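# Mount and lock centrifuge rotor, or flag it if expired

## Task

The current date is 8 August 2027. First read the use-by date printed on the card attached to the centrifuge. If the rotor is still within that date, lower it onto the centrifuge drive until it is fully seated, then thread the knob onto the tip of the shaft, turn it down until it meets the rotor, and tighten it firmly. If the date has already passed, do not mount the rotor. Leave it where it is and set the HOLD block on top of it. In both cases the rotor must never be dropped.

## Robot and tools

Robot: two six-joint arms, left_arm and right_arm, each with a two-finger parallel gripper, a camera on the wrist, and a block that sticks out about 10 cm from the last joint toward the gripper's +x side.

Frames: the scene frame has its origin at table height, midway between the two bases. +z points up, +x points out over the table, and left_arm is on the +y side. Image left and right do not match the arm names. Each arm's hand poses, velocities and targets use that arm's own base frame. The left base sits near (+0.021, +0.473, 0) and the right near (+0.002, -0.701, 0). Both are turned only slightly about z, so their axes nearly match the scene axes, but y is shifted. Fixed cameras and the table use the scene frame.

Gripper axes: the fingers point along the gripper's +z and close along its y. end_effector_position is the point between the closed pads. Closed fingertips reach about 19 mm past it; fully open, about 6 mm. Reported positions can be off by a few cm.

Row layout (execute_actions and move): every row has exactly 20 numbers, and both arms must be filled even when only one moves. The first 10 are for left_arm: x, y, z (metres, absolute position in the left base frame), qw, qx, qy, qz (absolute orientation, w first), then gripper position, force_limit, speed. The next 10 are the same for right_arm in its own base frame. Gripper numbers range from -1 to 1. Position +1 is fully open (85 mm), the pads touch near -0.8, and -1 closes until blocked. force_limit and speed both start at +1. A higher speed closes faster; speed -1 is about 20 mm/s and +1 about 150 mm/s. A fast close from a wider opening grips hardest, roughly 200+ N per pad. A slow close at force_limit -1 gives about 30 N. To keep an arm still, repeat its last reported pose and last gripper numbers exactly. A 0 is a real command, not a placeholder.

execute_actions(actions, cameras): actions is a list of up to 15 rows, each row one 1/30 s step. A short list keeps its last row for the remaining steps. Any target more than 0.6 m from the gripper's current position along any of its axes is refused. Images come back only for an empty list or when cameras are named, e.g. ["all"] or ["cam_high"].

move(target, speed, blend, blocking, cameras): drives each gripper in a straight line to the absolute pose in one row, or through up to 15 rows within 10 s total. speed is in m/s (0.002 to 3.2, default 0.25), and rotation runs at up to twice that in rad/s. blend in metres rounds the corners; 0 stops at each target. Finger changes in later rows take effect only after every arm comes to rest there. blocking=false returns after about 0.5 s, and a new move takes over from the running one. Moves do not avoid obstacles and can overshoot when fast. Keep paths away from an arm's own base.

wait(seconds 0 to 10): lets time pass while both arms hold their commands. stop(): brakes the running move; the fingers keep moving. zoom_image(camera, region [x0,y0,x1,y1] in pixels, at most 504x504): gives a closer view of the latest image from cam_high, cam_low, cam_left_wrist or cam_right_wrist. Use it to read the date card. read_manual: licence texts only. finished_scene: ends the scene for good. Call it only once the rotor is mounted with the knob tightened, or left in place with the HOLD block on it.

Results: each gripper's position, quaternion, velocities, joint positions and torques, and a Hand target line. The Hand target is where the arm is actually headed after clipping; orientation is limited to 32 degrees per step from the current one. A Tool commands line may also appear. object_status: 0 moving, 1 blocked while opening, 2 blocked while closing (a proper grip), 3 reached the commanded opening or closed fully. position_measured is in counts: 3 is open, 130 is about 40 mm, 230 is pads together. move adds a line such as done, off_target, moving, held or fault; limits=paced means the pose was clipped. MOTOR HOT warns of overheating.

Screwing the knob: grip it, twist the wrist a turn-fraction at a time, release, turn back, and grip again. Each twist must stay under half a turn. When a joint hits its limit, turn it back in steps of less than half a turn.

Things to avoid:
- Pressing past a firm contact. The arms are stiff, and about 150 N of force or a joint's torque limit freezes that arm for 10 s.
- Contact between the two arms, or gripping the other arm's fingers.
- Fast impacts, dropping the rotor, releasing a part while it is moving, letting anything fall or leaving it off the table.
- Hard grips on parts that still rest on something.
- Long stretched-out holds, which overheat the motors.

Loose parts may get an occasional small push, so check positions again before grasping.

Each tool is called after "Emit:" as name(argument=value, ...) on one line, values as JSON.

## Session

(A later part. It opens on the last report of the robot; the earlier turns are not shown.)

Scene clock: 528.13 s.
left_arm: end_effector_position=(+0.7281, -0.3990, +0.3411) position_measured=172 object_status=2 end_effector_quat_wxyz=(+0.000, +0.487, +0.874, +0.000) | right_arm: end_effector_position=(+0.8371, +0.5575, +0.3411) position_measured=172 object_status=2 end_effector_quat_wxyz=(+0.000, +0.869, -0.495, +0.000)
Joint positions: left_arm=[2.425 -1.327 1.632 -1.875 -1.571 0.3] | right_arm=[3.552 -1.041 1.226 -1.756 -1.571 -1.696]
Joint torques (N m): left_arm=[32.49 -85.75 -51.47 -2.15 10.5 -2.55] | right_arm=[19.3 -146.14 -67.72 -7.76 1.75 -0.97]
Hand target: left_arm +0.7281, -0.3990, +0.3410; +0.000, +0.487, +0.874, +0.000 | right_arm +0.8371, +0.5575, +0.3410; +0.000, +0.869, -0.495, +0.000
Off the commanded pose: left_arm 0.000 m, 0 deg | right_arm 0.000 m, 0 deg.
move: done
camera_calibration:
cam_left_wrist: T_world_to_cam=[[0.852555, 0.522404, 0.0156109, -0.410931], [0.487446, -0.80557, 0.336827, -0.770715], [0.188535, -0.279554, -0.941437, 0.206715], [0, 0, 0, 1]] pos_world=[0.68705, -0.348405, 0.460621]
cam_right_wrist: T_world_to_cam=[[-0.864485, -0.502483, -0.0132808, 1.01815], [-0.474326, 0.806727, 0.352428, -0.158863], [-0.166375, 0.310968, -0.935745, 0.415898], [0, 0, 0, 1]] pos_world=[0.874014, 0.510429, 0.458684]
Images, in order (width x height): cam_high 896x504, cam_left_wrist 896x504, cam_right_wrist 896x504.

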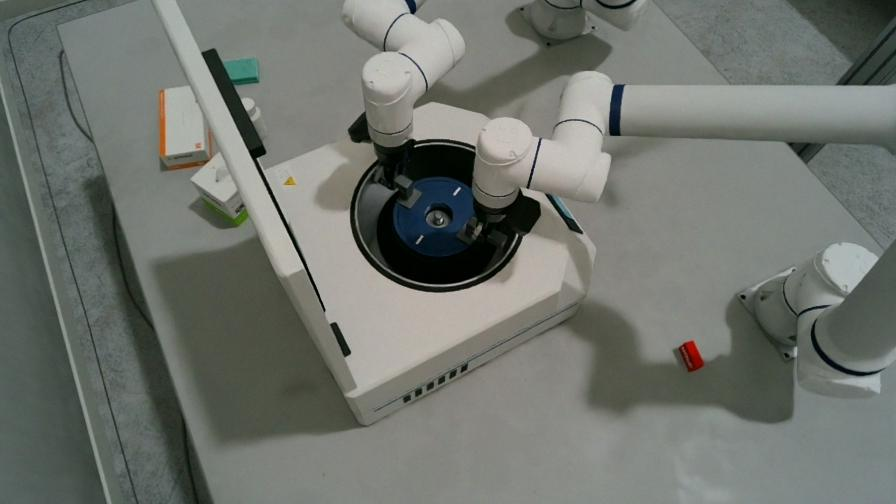

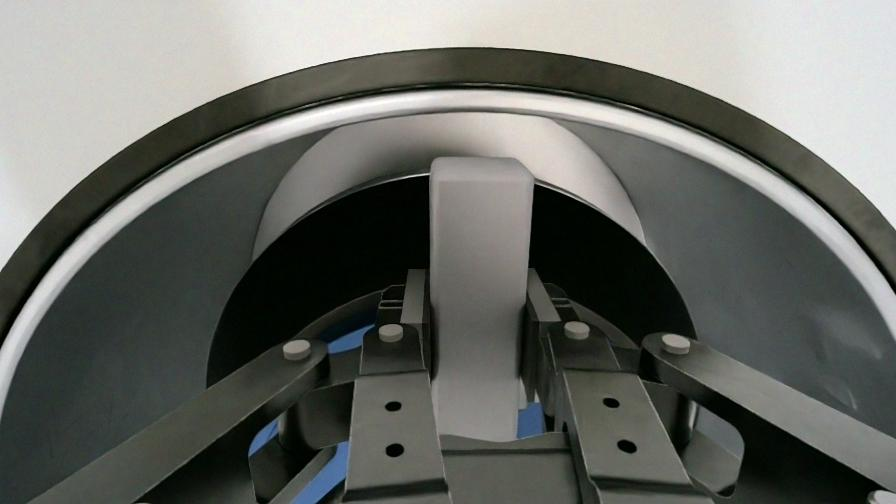

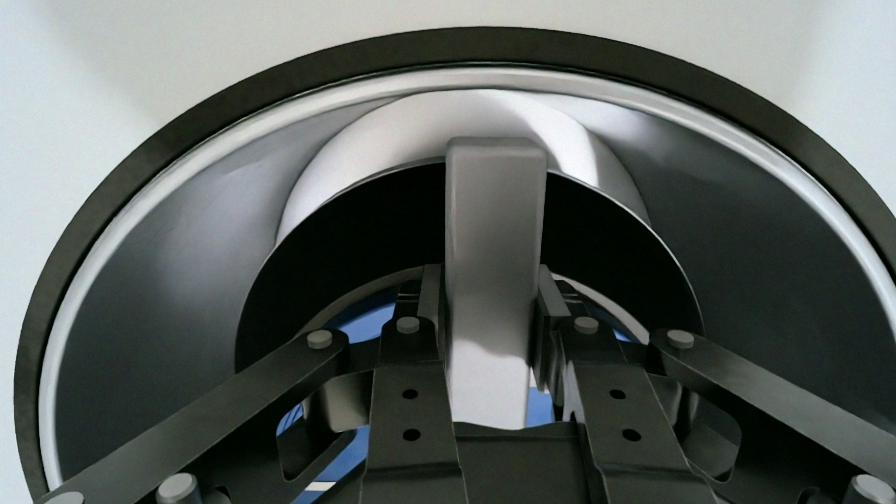

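Emit:
move(target=[0.7281,-0.3990,0.338,0,0.4866,0.8736,0,-1,0,-1,0.8371,0.5575,0.338,0,0.8689,-0.4950,0,-1,0,-1], speed=0.006)

Emit:
move(target=[0.7281,-0.3990,0.335,0,0.4866,0.8736,0,-1,0,-1,0.8371,0.5575,0.335,0,0.8689,-0.4950,0,-1,0,-1], speed=0.006, cameras=["cam_high","cam_left_wrist","cam_right_wrist"])

Emit:
zoom_image(camera="cam_high", region=[380, 140, 500, 260])

Scene clock: 535.20 s.
left_arm: end_effector_position=(+0.7281, -0.3990, +0.3381) position_measured=172 object_status=2 end_effector_quat_wxyz=(+0.000, +0.487, +0.874, +0.000) | right_arm: end_effector_position=(+0.8371, +0.5575, +0.3381) position_measured=172 object_status=2 end_effector_quat_wxyz=(+0.000, +0.869, -0.495, +0.000)
Joint positions: left_arm=[2.425 -1.326 1.635 -1.88 -1.571 0.3] | right_arm=[3.552 -1.04 1.23 -1.761 -1.571 -1.696]
Joint torques (N m): left_arm=[35 -90.55 -50.59 -1.65 10.26 -2.79] | right_arm=[16.98 -144.68 -65.64 -7.1 1.81 -1.13]
Hand target: left_arm +0.7281, -0.3990, +0.3380; +0.000, +0.487, +0.874, +0.000 | right_arm +0.8371, +0.5575, +0.3380; +0.000, +0.869, -0.495, +0.000
Off the commanded pose: left_arm 0.000 m, 0 deg | right_arm 0.000 m, 0 deg.
move: done

Scene clock: 535.93 s.
left_arm: end_effector_position=(+0.7282, -0.3991, +0.3355) position_measured=172 object_status=2 end_effector_quat_wxyz=(+0.000, +0.487, +0.874, +0.000) | right_arm: end_effector_position=(+0.8371, +0.5575, +0.3354) position_measured=172 object_status=2 end_effector_quat_wxyz=(+0.000, +0.869, -0.495, +0.000)
Joint positions: left_arm=[2.425 -1.325 1.639 -1.885 -1.571 0.3] | right_arm=[3.552 -1.039 1.234 -1.765 -1.571 -1.696]
Joint torques (N m): left_arm=[37.56 -36.94 -12.9 -1.13 10.22 -2.8] | right_arm=[17.58 -85.48 -29.89 -5.74 1.48 -1.02]
Hand target: left_arm +0.7281, -0.3990, +0.3350; +0.000, +0.487, +0.874, +0.000 | right_arm +0.8371, +0.5575, +0.3350; +0.000, +0.869, -0.495, +0.000
Off the commanded pose: left_arm 0.001 m, 0 deg | right_arm 0.000 m, 0 deg.
move: done
camera_calibration:
cam_left_wrist: T_world_to_cam=[[0.852525, 0.522446, 0.0158265, -0.410905], [0.487306, -0.805406, 0.337423, -0.768943], [0.189032, -0.279949, -0.94122, 0.200865], [0, 0, 0, 1]] pos_world=[0.687048, -0.348403, 0.45502]
cam_right_wrist: T_world_to_cam=[[-0.864474, -0.50249, -0.0137597, 1.01828], [-0.474486, 0.806646, 0.352399, -0.156694], [-0.165978, 0.311168, -0.935749, 0.41021], [0, 0, 0, 1]] pos_world=[0.874014, 0.510429, 0.453083]
Images, in order (width x height): cam_high 896x504, cam_left_wrist 896x504, cam_right_wrist 896x504.

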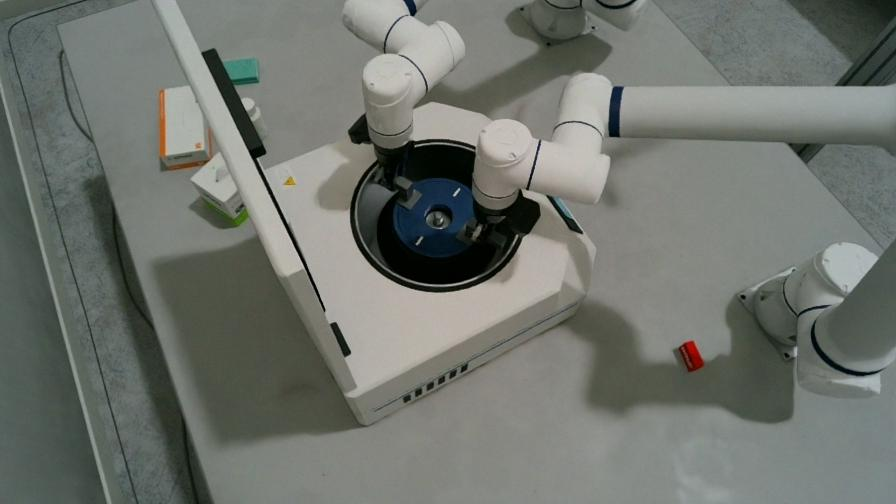

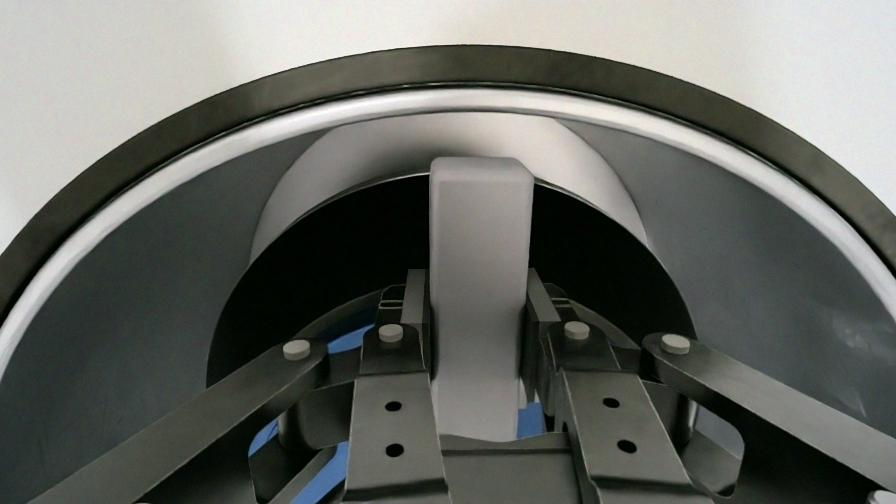

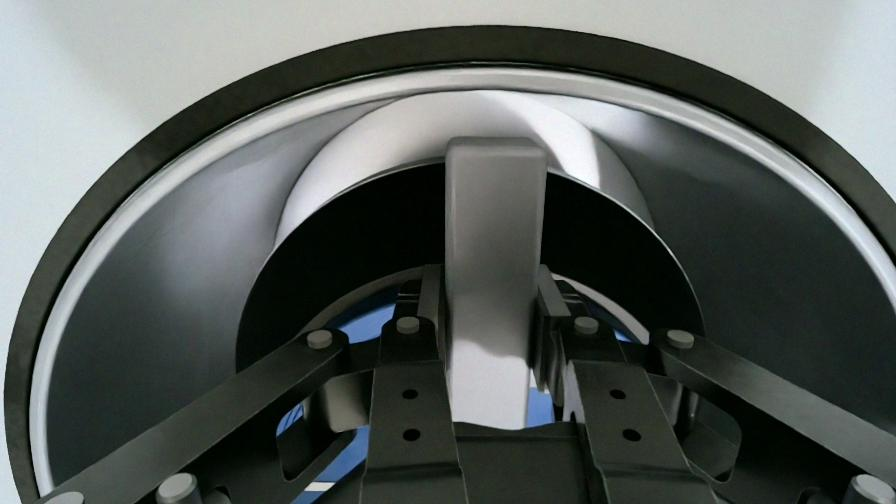

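Scaled by 4.200 from the camera's 896x504 image, which has a finer 1280x720 frame.

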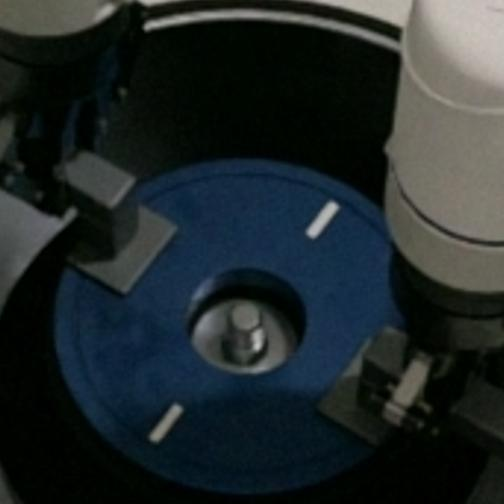

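Emit:
move(target=[[0.7281,-0.3990,0.3358,0,0.4866,0.8736,0,-1,0,-1,0.8371,0.5575,0.3358,0,0.8689,-0.4950,0,-1,0,-1],[0.7281,-0.3990,0.3358,0,0.4866,0.8736,0,0.3,0,-1,0.8371,0.5575,0.3358,0,0.8689,-0.4950,0,0.3,0,-1]], speed=0.01, cameras=["cam_high","cam_left_wrist","cam_right_wrist"])

Emit:
zoom_image(camera="cam_high", region=[380, 140, 500, 260])

Scene clock: 564.37 s.
left_arm: end_effector_position=(+0.7281, -0.3990, +0.3358) position_measured=91 object_status=0 end_effector_quat_wxyz=(+0.000, +0.487, +0.874, +0.000) | right_arm: end_effector_position=(+0.8371, +0.5575, +0.3358) position_measured=91 object_status=0 end_effector_quat_wxyz=(+0.000, +0.869, -0.495, +0.000)
Joint positions: left_arm=[2.425 -1.325 1.638 -1.884 -1.571 0.3] | right_arm=[3.552 -1.039 1.233 -1.764 -1.571 -1.696]
Joint torques (N m): left_arm=[-7.67 -89.76 -74.05 -13.12 -1.64 0.59] | right_arm=[17.33 -169.73 -82.73 -10.99 1.7 -1.16]
Hand target: left_arm +0.7281, -0.3990, +0.3358; +0.000, +0.487, +0.874, +0.000 | right_arm +0.8371, +0.5575, +0.3358; +0.000, +0.869, -0.495, +0.000
Off the commanded pose: left_arm 0.000 m, 0 deg | right_arm 0.000 m, 0 deg.
move: done
camera_calibration:
cam_left_wrist: T_world_to_cam=[[0.852555, 0.522404, 0.0156109, -0.410848], [0.487446, -0.80557, 0.336827, -0.768929], [0.188535, -0.279554, -0.941437, 0.201725], [0, 0, 0, 1]] pos_world=[0.68705, -0.348405, 0.455321]
cam_right_wrist: T_world_to_cam=[[-0.864485, -0.502483, -0.0132808, 1.01808], [-0.474326, 0.806727, 0.352428, -0.15703], [-0.166375, 0.310968, -0.935745, 0.411033], [0, 0, 0, 1]] pos_world=[0.874014, 0.510429, 0.453484]
Images, in order (width x height): cam_high 896x504, cam_left_wrist 896x504, cam_right_wrist 896x504.

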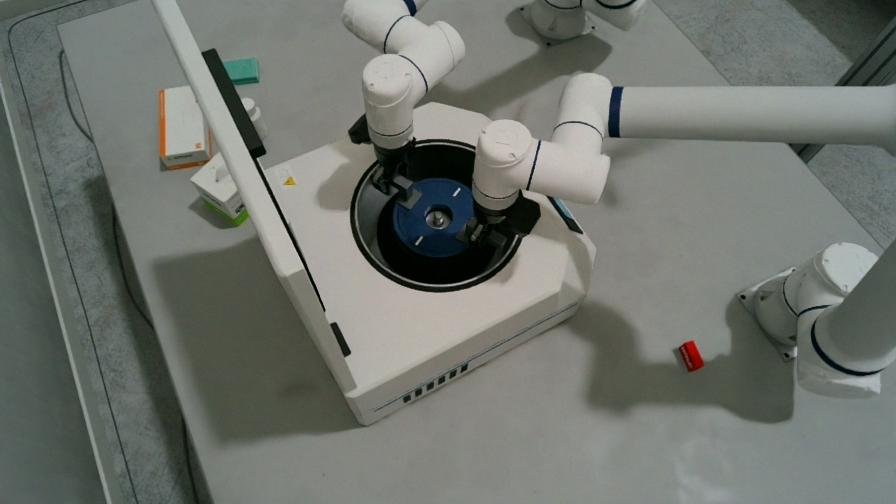

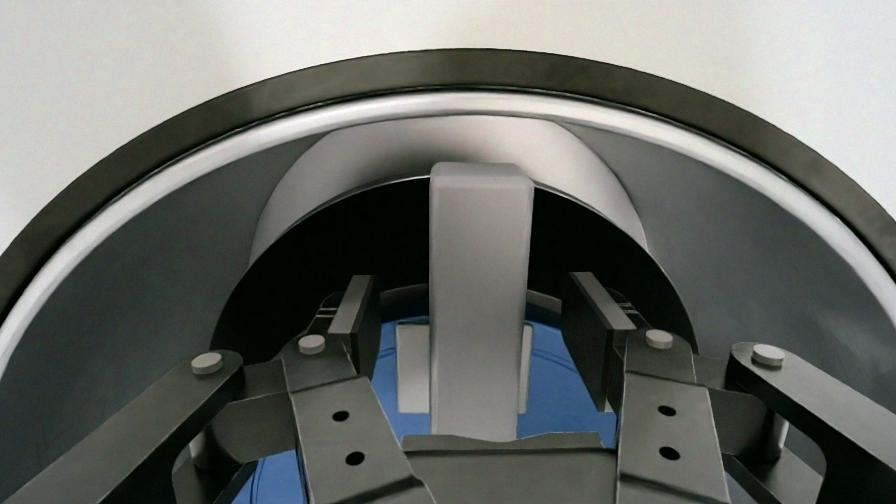

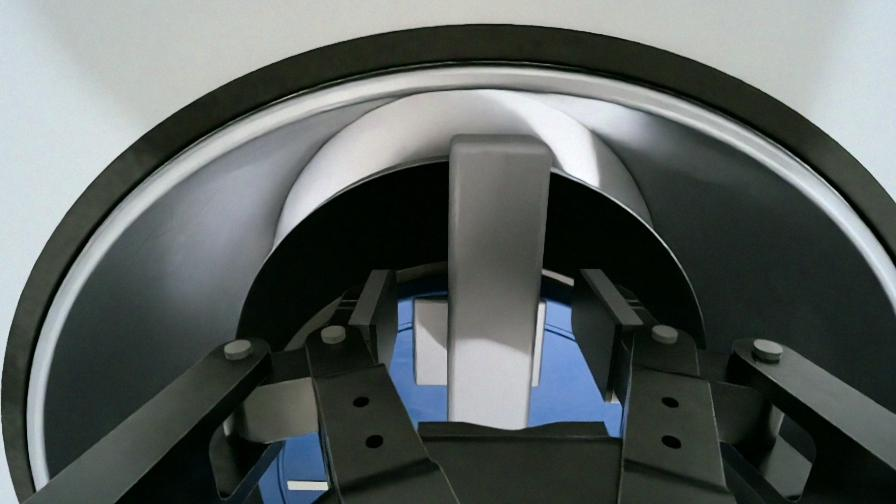

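Scaled by 4.200 from the camera's 896x504 image, which has a finer 1280x720 frame.

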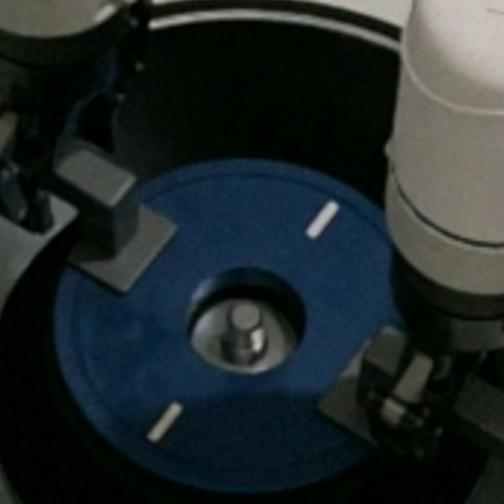

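Emit:
move(target=[[0.7281,-0.3990,0.42,0,0.4866,0.8736,0,0.3,0,-1,0.8371,0.5575,0.42,0,0.8689,-0.4950,0,0.3,0,-1],[0.60,-0.25,0.48,0,0.6,0.8,0,0.3,0,-1,0.72,0.43,0.45,0,0.79,-0.61,0,0.3,0,-1],[0.45,-0.10,0.5,0,0.7071,0.7071,0,0.3,0,-1,0.6227,0.30,0.28,0,0.7071,-0.7071,0,0.3,0,-1]], speed=[0.12,0.3,0.3], blend=[0.02,0.05,0], cameras=["all"])

Emit:
zoom_image(camera="cam_right_wrist", region=[390, 20, 510, 140])

Emit:
zoom_image(camera="cam_high", region=[370, 140, 510, 280])

Emit:
zoom_image(camera="cam_low", region=[420, 130, 620, 270])

Scene clock: 600.97 s.
left_arm: end_effector_position=(+0.4501, -0.1001, +0.5000) position_measured=91 object_status=3 end_effector_quat_wxyz=(+0.000, +0.707, +0.707, +0.000) | right_arm: end_effector_position=(+0.6227, +0.3001, +0.2801) position_measured=91 object_status=3 end_effector_quat_wxyz=(+0.000, +0.707, -0.707, +0.000)
Joint positions: left_arm=[2.528 -2.012 1.962 -1.521 -1.571 0.957] | right_arm=[3.331 -1.512 1.963 -2.022 -1.571 -1.382]
Joint torques (N m): left_arm=[21.95 -25.63 -47.14 -1.41 -1.5 2.48] | right_arm=[-23.16 -102.89 -55.84 -10.66 2.72 2.85]
Hand target: left_arm +0.4500, -0.1000, +0.5000; +0.000, +0.707, +0.707, +0.000 | right_arm +0.6227, +0.3000, +0.2800; +0.000, +0.707, -0.707, +0.000
Off the commanded pose: left_arm 0.000 m, 0 deg | right_arm 0.000 m, 0 deg.
move: done
camera_calibration:
cam_left_wrist: T_world_to_cam=[[0.999869, -0.00453293, 0.0155298, -0.451462], [-0.00949982, -0.941522, 0.336818, -0.237815], [0.0130949, -0.336921, -0.941442, 0.565526], [0, 0, 0, 1]] pos_world=[0.441738, -0.0354164, 0.619521]
cam_right_wrist: T_world_to_cam=[[-0.999876, 0.00845916, -0.0132832, 0.633743], [0.0032346, 0.935815, 0.352477, -0.367466], [0.0154122, 0.35239, -0.935726, 0.277584], [0, 0, 0, 1]] pos_world=[0.630575, 0.240701, 0.397684]

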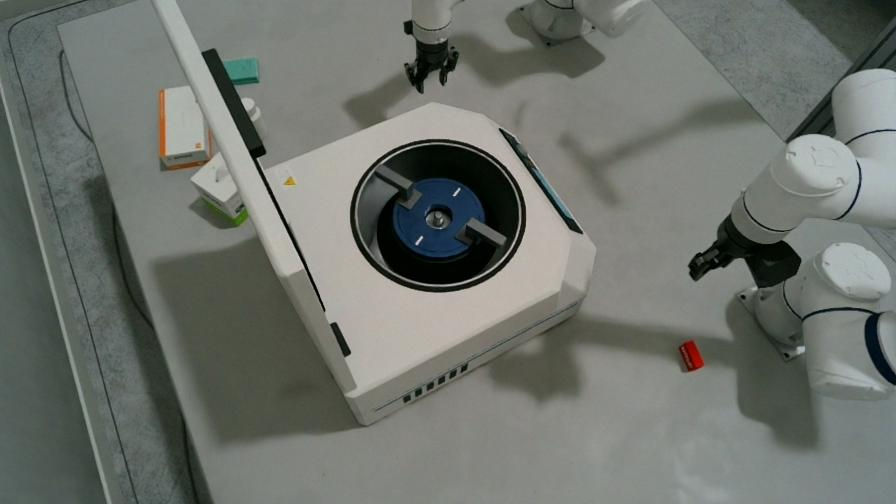

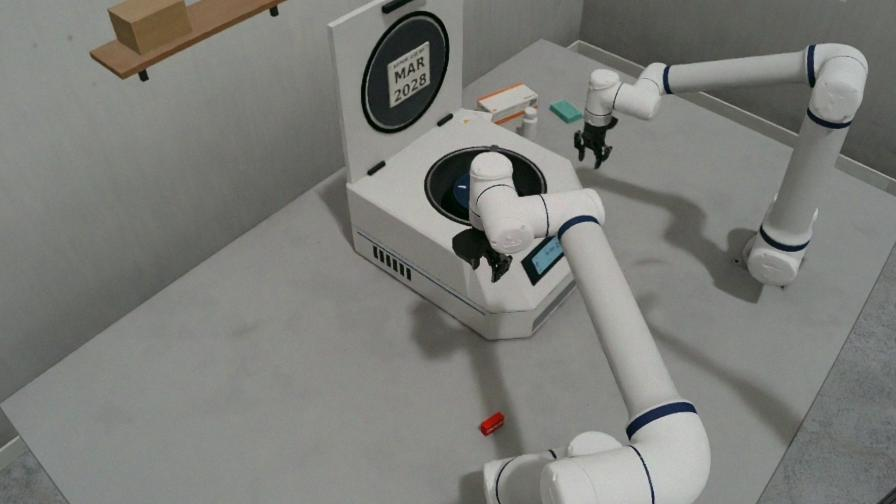

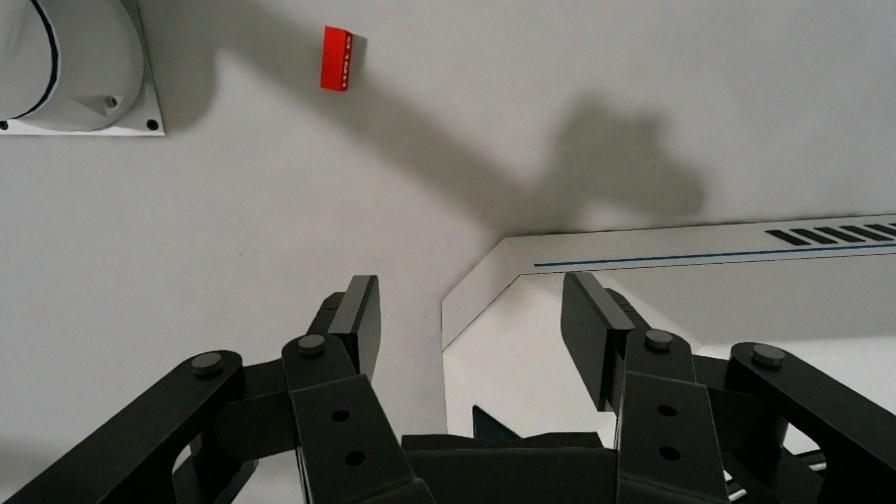

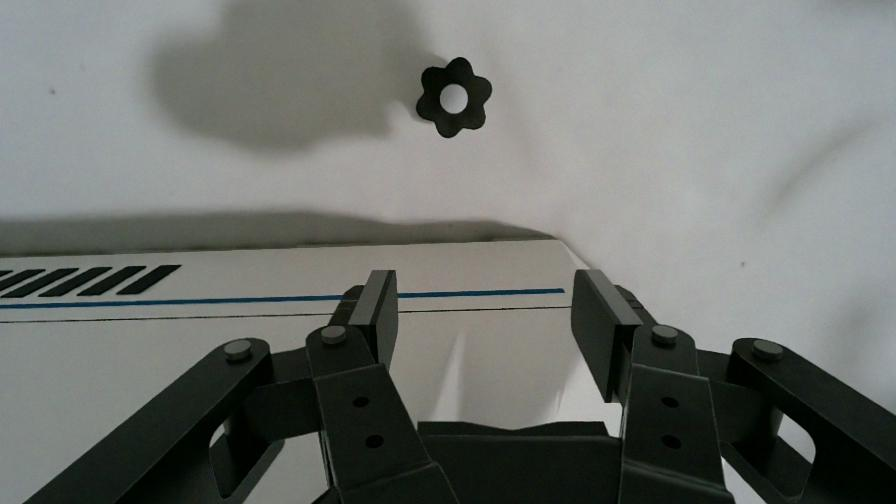

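Scaled by 4.200 from the camera's 896x504 image, which has a finer 1280x720 frame.

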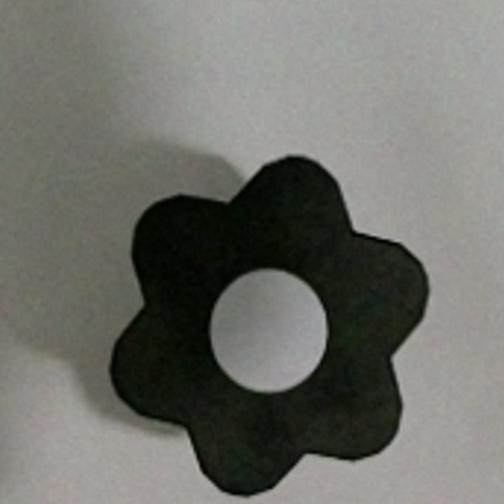

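Scaled by 3.600 from the camera's 896x504 image, which has a finer 1280x720 frame.

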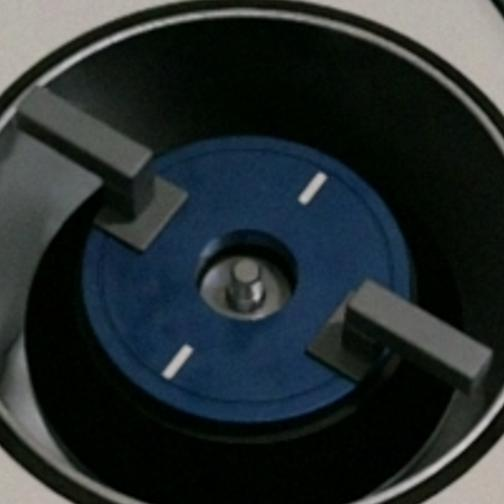

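Scaled by 2.520 from the camera's 896x504 image, which has a finer 1280x720 frame.

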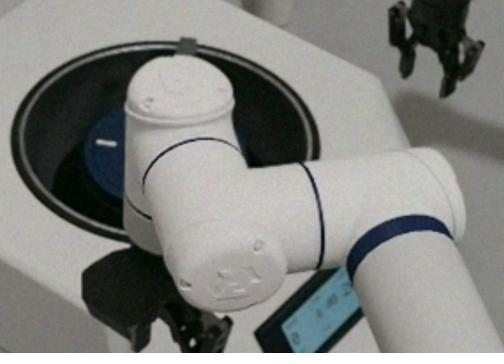

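Emit:
move(target=[[0.45,-0.10,0.5,0,0.7071,0.7071,0,0.3,0,-1,0.632,0.249,0.20,0,0.6307,-0.7760,0,0.3,0,-1],[0.45,-0.10,0.5,0,0.7071,0.7071,0,0.3,0,-1,0.632,0.249,0.125,0,0.6307,-0.7760,0,0.6,-0.5,-1]], speed=0.2, blend=[0.03,0], cameras=["cam_right_wrist","cam_high"])

Emit:
zoom_image(camera="cam_right_wrist", region=[330, 150, 640, 400])

Scene clock: 650.73 s.
left_arm: end_effector_position=(+0.4500, -0.1000, +0.5000) position_measured=91 object_status=3 end_effector_quat_wxyz=(+0.000, +0.707, +0.707, +0.000) | right_arm: end_effector_position=(+0.6320, +0.2490, +0.1250) position_measured=53 object_status=0 end_effector_quat_wxyz=(+0.000, -0.631, +0.776, +0.000)
Joint positions: left_arm=[2.528 -2.012 1.962 -1.521 -1.571 0.957] | right_arm=[3.253 -1.369 2.128 -2.33 -1.571 -1.254]
Joint torques (N m): left_arm=[19.39 -31.2 -46.91 -1.32 -1.3 2.25] | right_arm=[-20.36 -63.53 -43.85 -10.78 -2.32 2.82]
Hand target: left_arm +0.4500, -0.1000, +0.5000; +0.000, +0.707, +0.707, +0.000 | right_arm +0.6320, +0.2490, +0.1250; +0.000, -0.631, +0.776, +0.000
Off the commanded pose: left_arm 0.000 m, 0 deg | right_arm 0.000 m, 0 deg.
move: done
camera_calibration:
cam_right_wrist: T_world_to_cam=[[-0.977016, 0.212747, -0.0133433, 0.576079], [0.194515, 0.915391, 0.352454, -0.380964], [0.0871978, 0.341757, -0.935734, 0.107643], [0, 0, 0, 1]] pos_world=[0.627555, 0.189384, 0.242684]
Images, in order (width x height): cam_high 896x504, cam_right_wrist 896x504.

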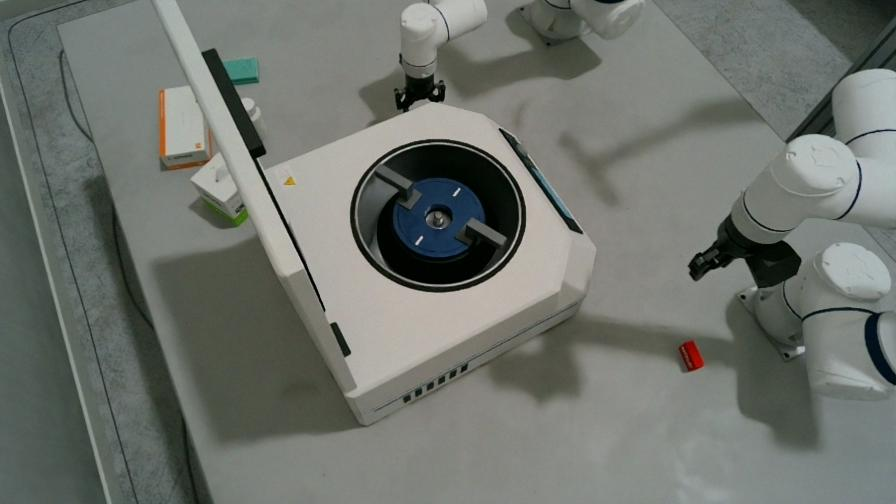

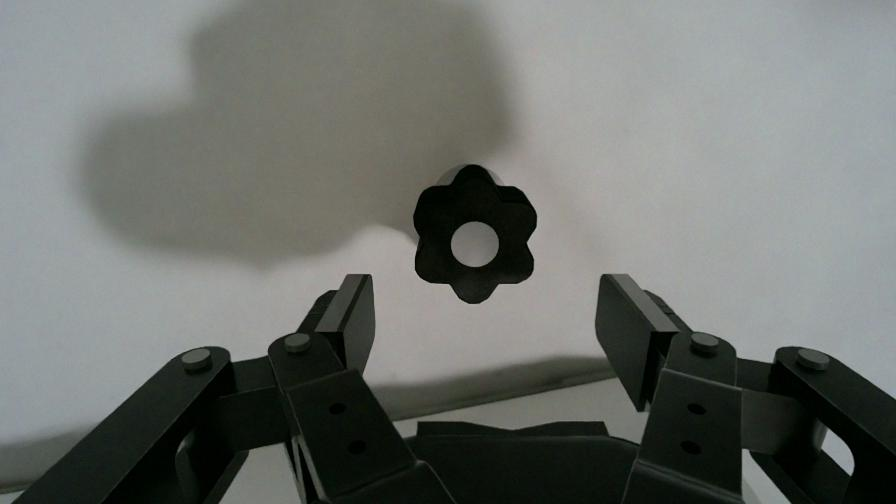

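Scaled by 1.626 from the camera's 896x504 image, which has a finer 1280x720 frame.

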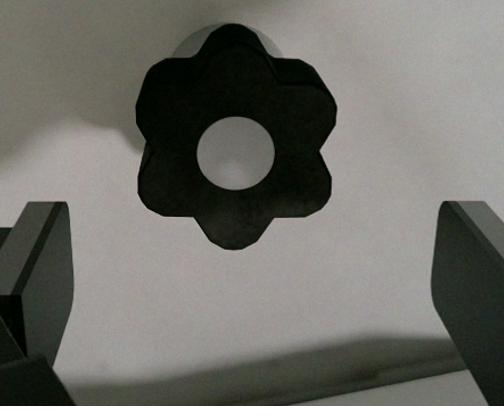

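Emit:
move(target=[[0.45,-0.10,0.5,0,0.7071,0.7071,0,0.3,0,-1,0.6332,0.2447,0.125,0,0.6307,-0.7760,0,0.6,-0.5,-1],[0.45,-0.10,0.5,0,0.7071,0.7071,0,0.3,0,-1,0.6332,0.2447,0.058,0,0.6307,-0.7760,0,0.6,-0.5,-1]], speed=[0.05,0.1], blend=[0.002,0], cameras=["cam_right_wrist"])

Emit:
zoom_image(camera="cam_right_wrist", region=[330, 150, 640, 400])

Scene clock: 679.10 s.
left_arm: end_effector_position=(+0.4500, -0.1000, +0.5000) position_measured=91 object_status=3 end_effector_quat_wxyz=(+0.000, +0.707, +0.707, +0.000) | right_arm: end_effector_position=(+0.6332, +0.2447, +0.0581) position_measured=53 object_status=3 end_effector_quat_wxyz=(+0.000, -0.631, +0.776, +0.000)
Joint positions: left_arm=[2.528 -2.012 1.962 -1.521 -1.571 0.957] | right_arm=[3.246 -1.274 2.169 -2.465 -1.571 -1.261]
Joint torques (N m): left_arm=[22.1 -29.06 -46.85 -1.46 -1.54 1.98] | right_arm=[-4.68 -68.72 -36.99 -11.39 -1.27 -1.03]
Hand target: left_arm +0.4500, -0.1000, +0.5000; +0.000, +0.707, +0.707, +0.000 | right_arm +0.6332, +0.2447, +0.0580; +0.000, -0.631, +0.776, +0.000
Off the commanded pose: left_arm 0.000 m, 0 deg | right_arm 0.000 m, 0 deg.
move: done
camera_calibration:
cam_right_wrist: T_world_to_cam=[[-0.977016, 0.212747, -0.0133433, 0.577295], [0.194515, 0.915391, 0.352454, -0.35359], [0.0871978, 0.341757, -0.935734, 0.0464416], [0, 0, 0, 1]] pos_world=[0.628755, 0.184984, 0.175784]
Images, in order (width x height): cam_right_wrist 896x504.

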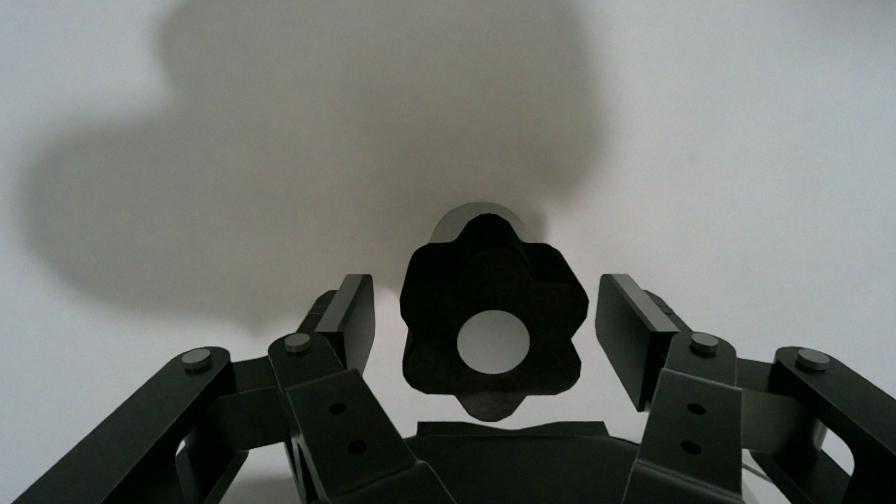

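Scaled by 1.626 from the camera's 896x504 image, which has a finer 1280x720 frame.

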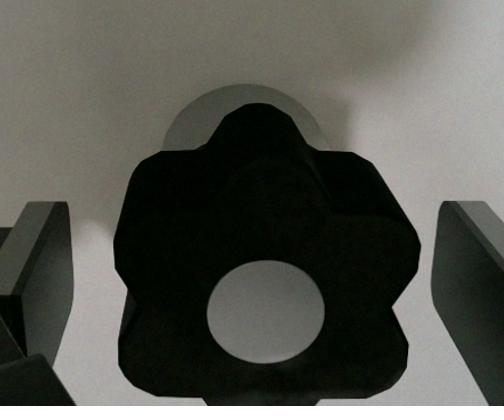

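Emit:
move(target=[0.45,-0.10,0.5,0,0.7071,0.7071,0,0.3,0,-1,0.6332,0.2447,0.058,0,0.6307,-0.7760,0,-1,0,-1], speed=0.1, cameras=["cam_right_wrist"])

Emit:
zoom_image(camera="cam_right_wrist", region=[330, 150, 640, 400])

Scene clock: 686.43 s.
left_arm: end_effector_position=(+0.4500, -0.1000, +0.5000) position_measured=91 object_status=3 end_effector_quat_wxyz=(+0.000, +0.707, +0.707, +0.000) | right_arm: end_effector_position=(+0.6332, +0.2447, +0.0580) position_measured=110 object_status=0 end_effector_quat_wxyz=(+0.000, -0.631, +0.776, +0.000)
Joint positions: left_arm=[2.528 -2.012 1.962 -1.521 -1.571 0.957] | right_arm=[3.246 -1.274 2.169 -2.466 -1.571 -1.261]
Joint torques (N m): left_arm=[22.08 -28.11 -46.48 -1.11 -1.43 1.36] | right_arm=[21.12 -73.22 -40.37 -7.69 2.44 0.54]
Hand target: left_arm +0.4500, -0.1000, +0.5000; +0.000, +0.707, +0.707, +0.000 | right_arm +0.6332, +0.2447, +0.0580; +0.000, -0.631, +0.776, +0.000
Off the commanded pose: left_arm 0.000 m, 0 deg | right_arm 0.000 m, 0 deg.
move: done
camera_calibration:
cam_right_wrist: T_world_to_cam=[[-0.977016, 0.212747, -0.0133433, 0.577271], [0.194515, 0.915391, 0.352454, -0.353611], [0.0871978, 0.341757, -0.935734, 0.0462203], [0, 0, 0, 1]] pos_world=[0.628755, 0.185084, 0.175584]
Images, in order (width x height): cam_right_wrist 896x504.

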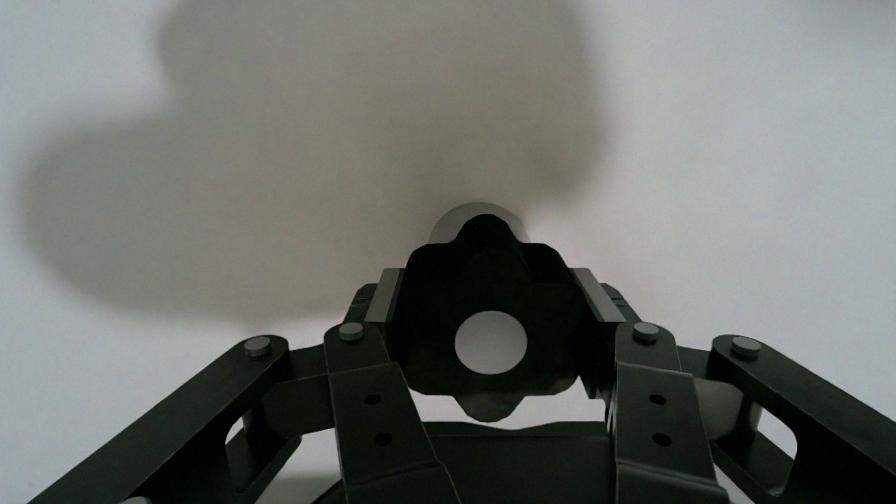

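Scaled by 1.626 from the camera's 896x504 image, which has a finer 1280x720 frame.

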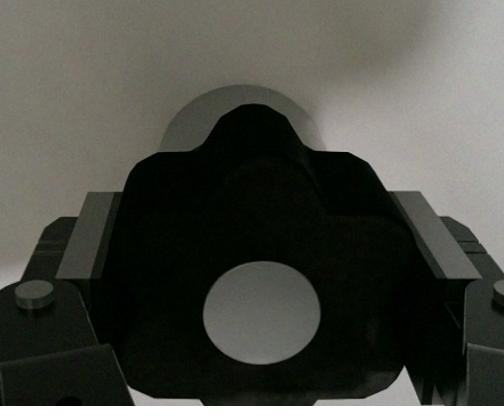

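Emit:
move(target=[[0.45,-0.10,0.5,0,0.7071,0.7071,0,0.3,0,-1,0.6332,0.2447,0.44,0,0.6307,-0.7760,0,-1,0,-1],[0.45,-0.10,0.5,0,0.7071,0.7071,0,0.3,0,-1,0.7695,0.719,0.44,0,0.7071,-0.7071,0,-1,0,-1],[0.45,-0.10,0.5,0,0.7071,0.7071,0,0.3,0,-1,0.7695,0.719,0.42,0,0.7071,-0.7071,0,-1,0,-1]], speed=[0.2,0.25,0.1], blend=[0.03,0.005,0], cameras=["all"])

Emit:
zoom_image(camera="cam_right_wrist", region=[380, 20, 530, 170])

Scene clock: 724.13 s.
left_arm: end_effector_position=(+0.4500, -0.1000, +0.5000) position_measured=91 object_status=3 end_effector_quat_wxyz=(+0.000, +0.707, +0.707, +0.000) | right_arm: end_effector_position=(+0.7695, +0.7189, +0.4202) position_measured=110 object_status=2 end_effector_quat_wxyz=(+0.000, +0.707, -0.707, +0.000)
Joint positions: left_arm=[2.528 -2.012 1.962 -1.521 -1.571 0.957] | right_arm=[3.724 -0.967 0.97 -1.573 -1.571 -0.989]
Joint torques (N m): left_arm=[23.35 -26.72 -46.98 -1.41 -1.55 1.45] | right_arm=[21.53 -140.96 -69.27 -11.18 -2.5 2.76]
Hand target: left_arm +0.4500, -0.1000, +0.5000; +0.000, +0.707, +0.707, +0.000 | right_arm +0.7695, +0.7190, +0.4200; +0.000, +0.707, -0.707, +0.000
Off the commanded pose: left_arm 0.000 m, 0 deg | right_arm 0.000 m, 0 deg.
move: done
camera_calibration:
cam_left_wrist: T_world_to_cam=[[0.999868, -0.00462719, 0.0155632, -0.451485], [-0.00959979, -0.941521, 0.336816, -0.237675], [0.0130945, -0.336921, -0.941442, 0.56556], [0, 0, 0, 1]] pos_world=[0.441738, -0.0353165, 0.619521]
cam_right_wrist: T_world_to_cam=[[-0.999874, 0.0085873, -0.0133429, 0.77869], [0.00333344, 0.935814, 0.352479, -0.809448], [0.0155133, 0.35239, -0.935725, 0.258817], [0, 0, 0, 1]] pos_world=[0.777275, 0.659601, 0.537884]

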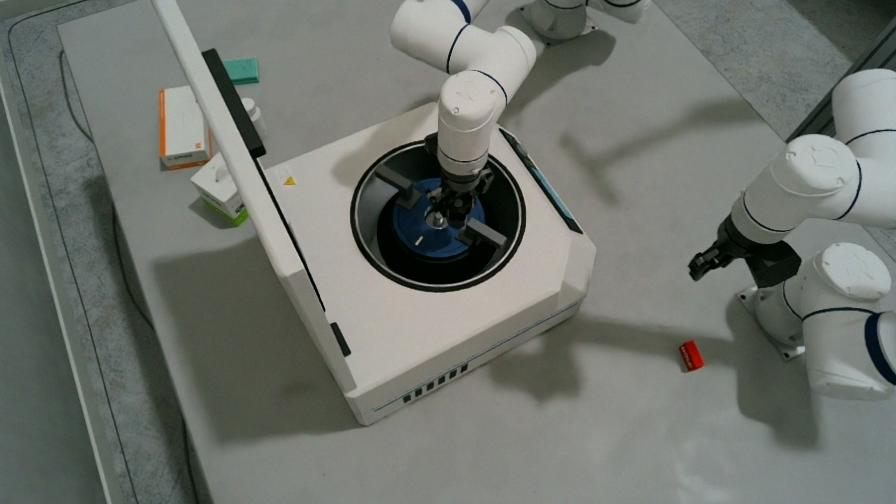

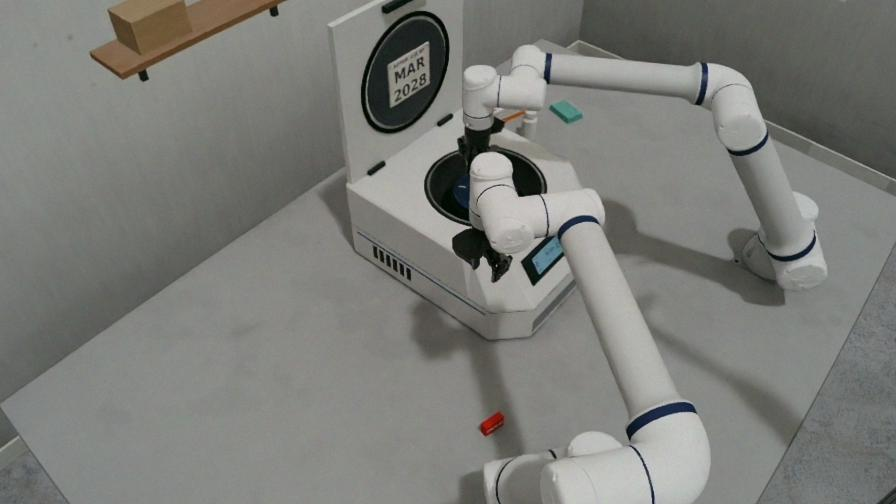

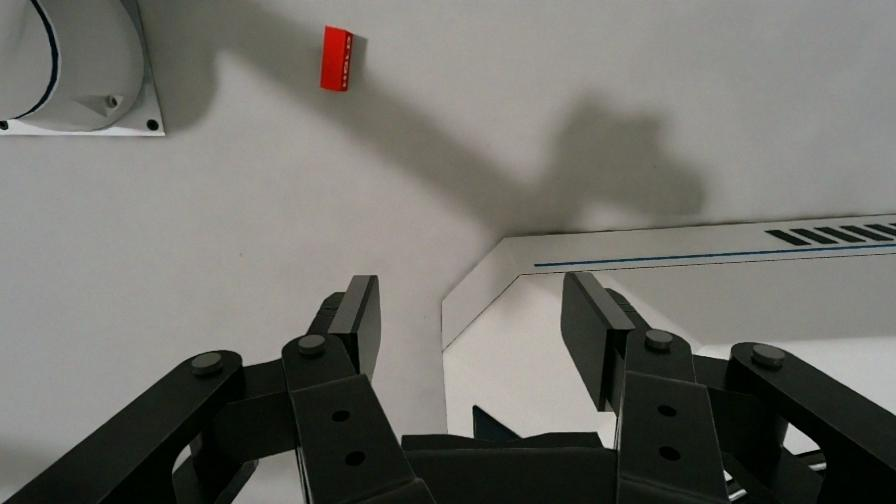

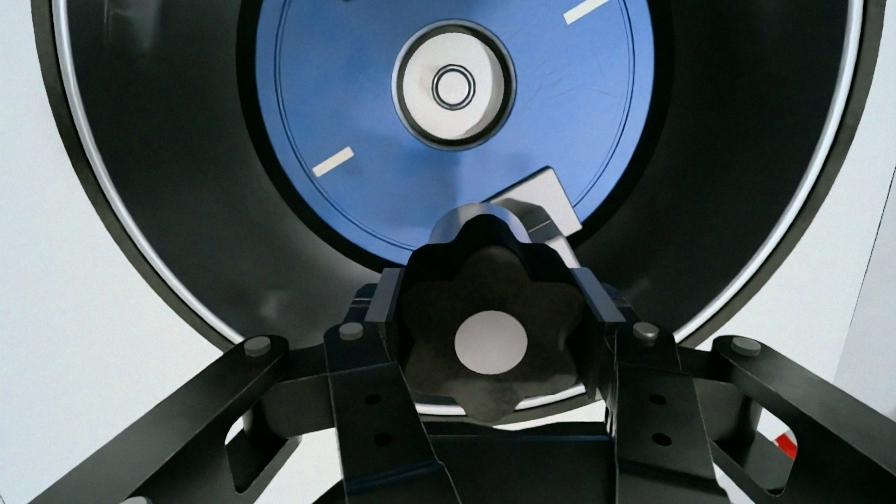

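Scaled by 3.360 from the camera's 896x504 image, which has a finer 1280x720 frame.

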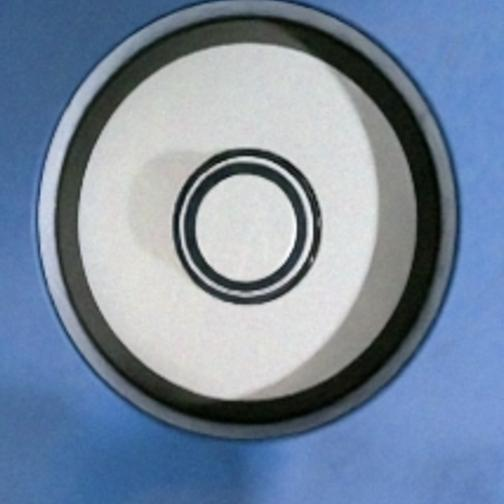

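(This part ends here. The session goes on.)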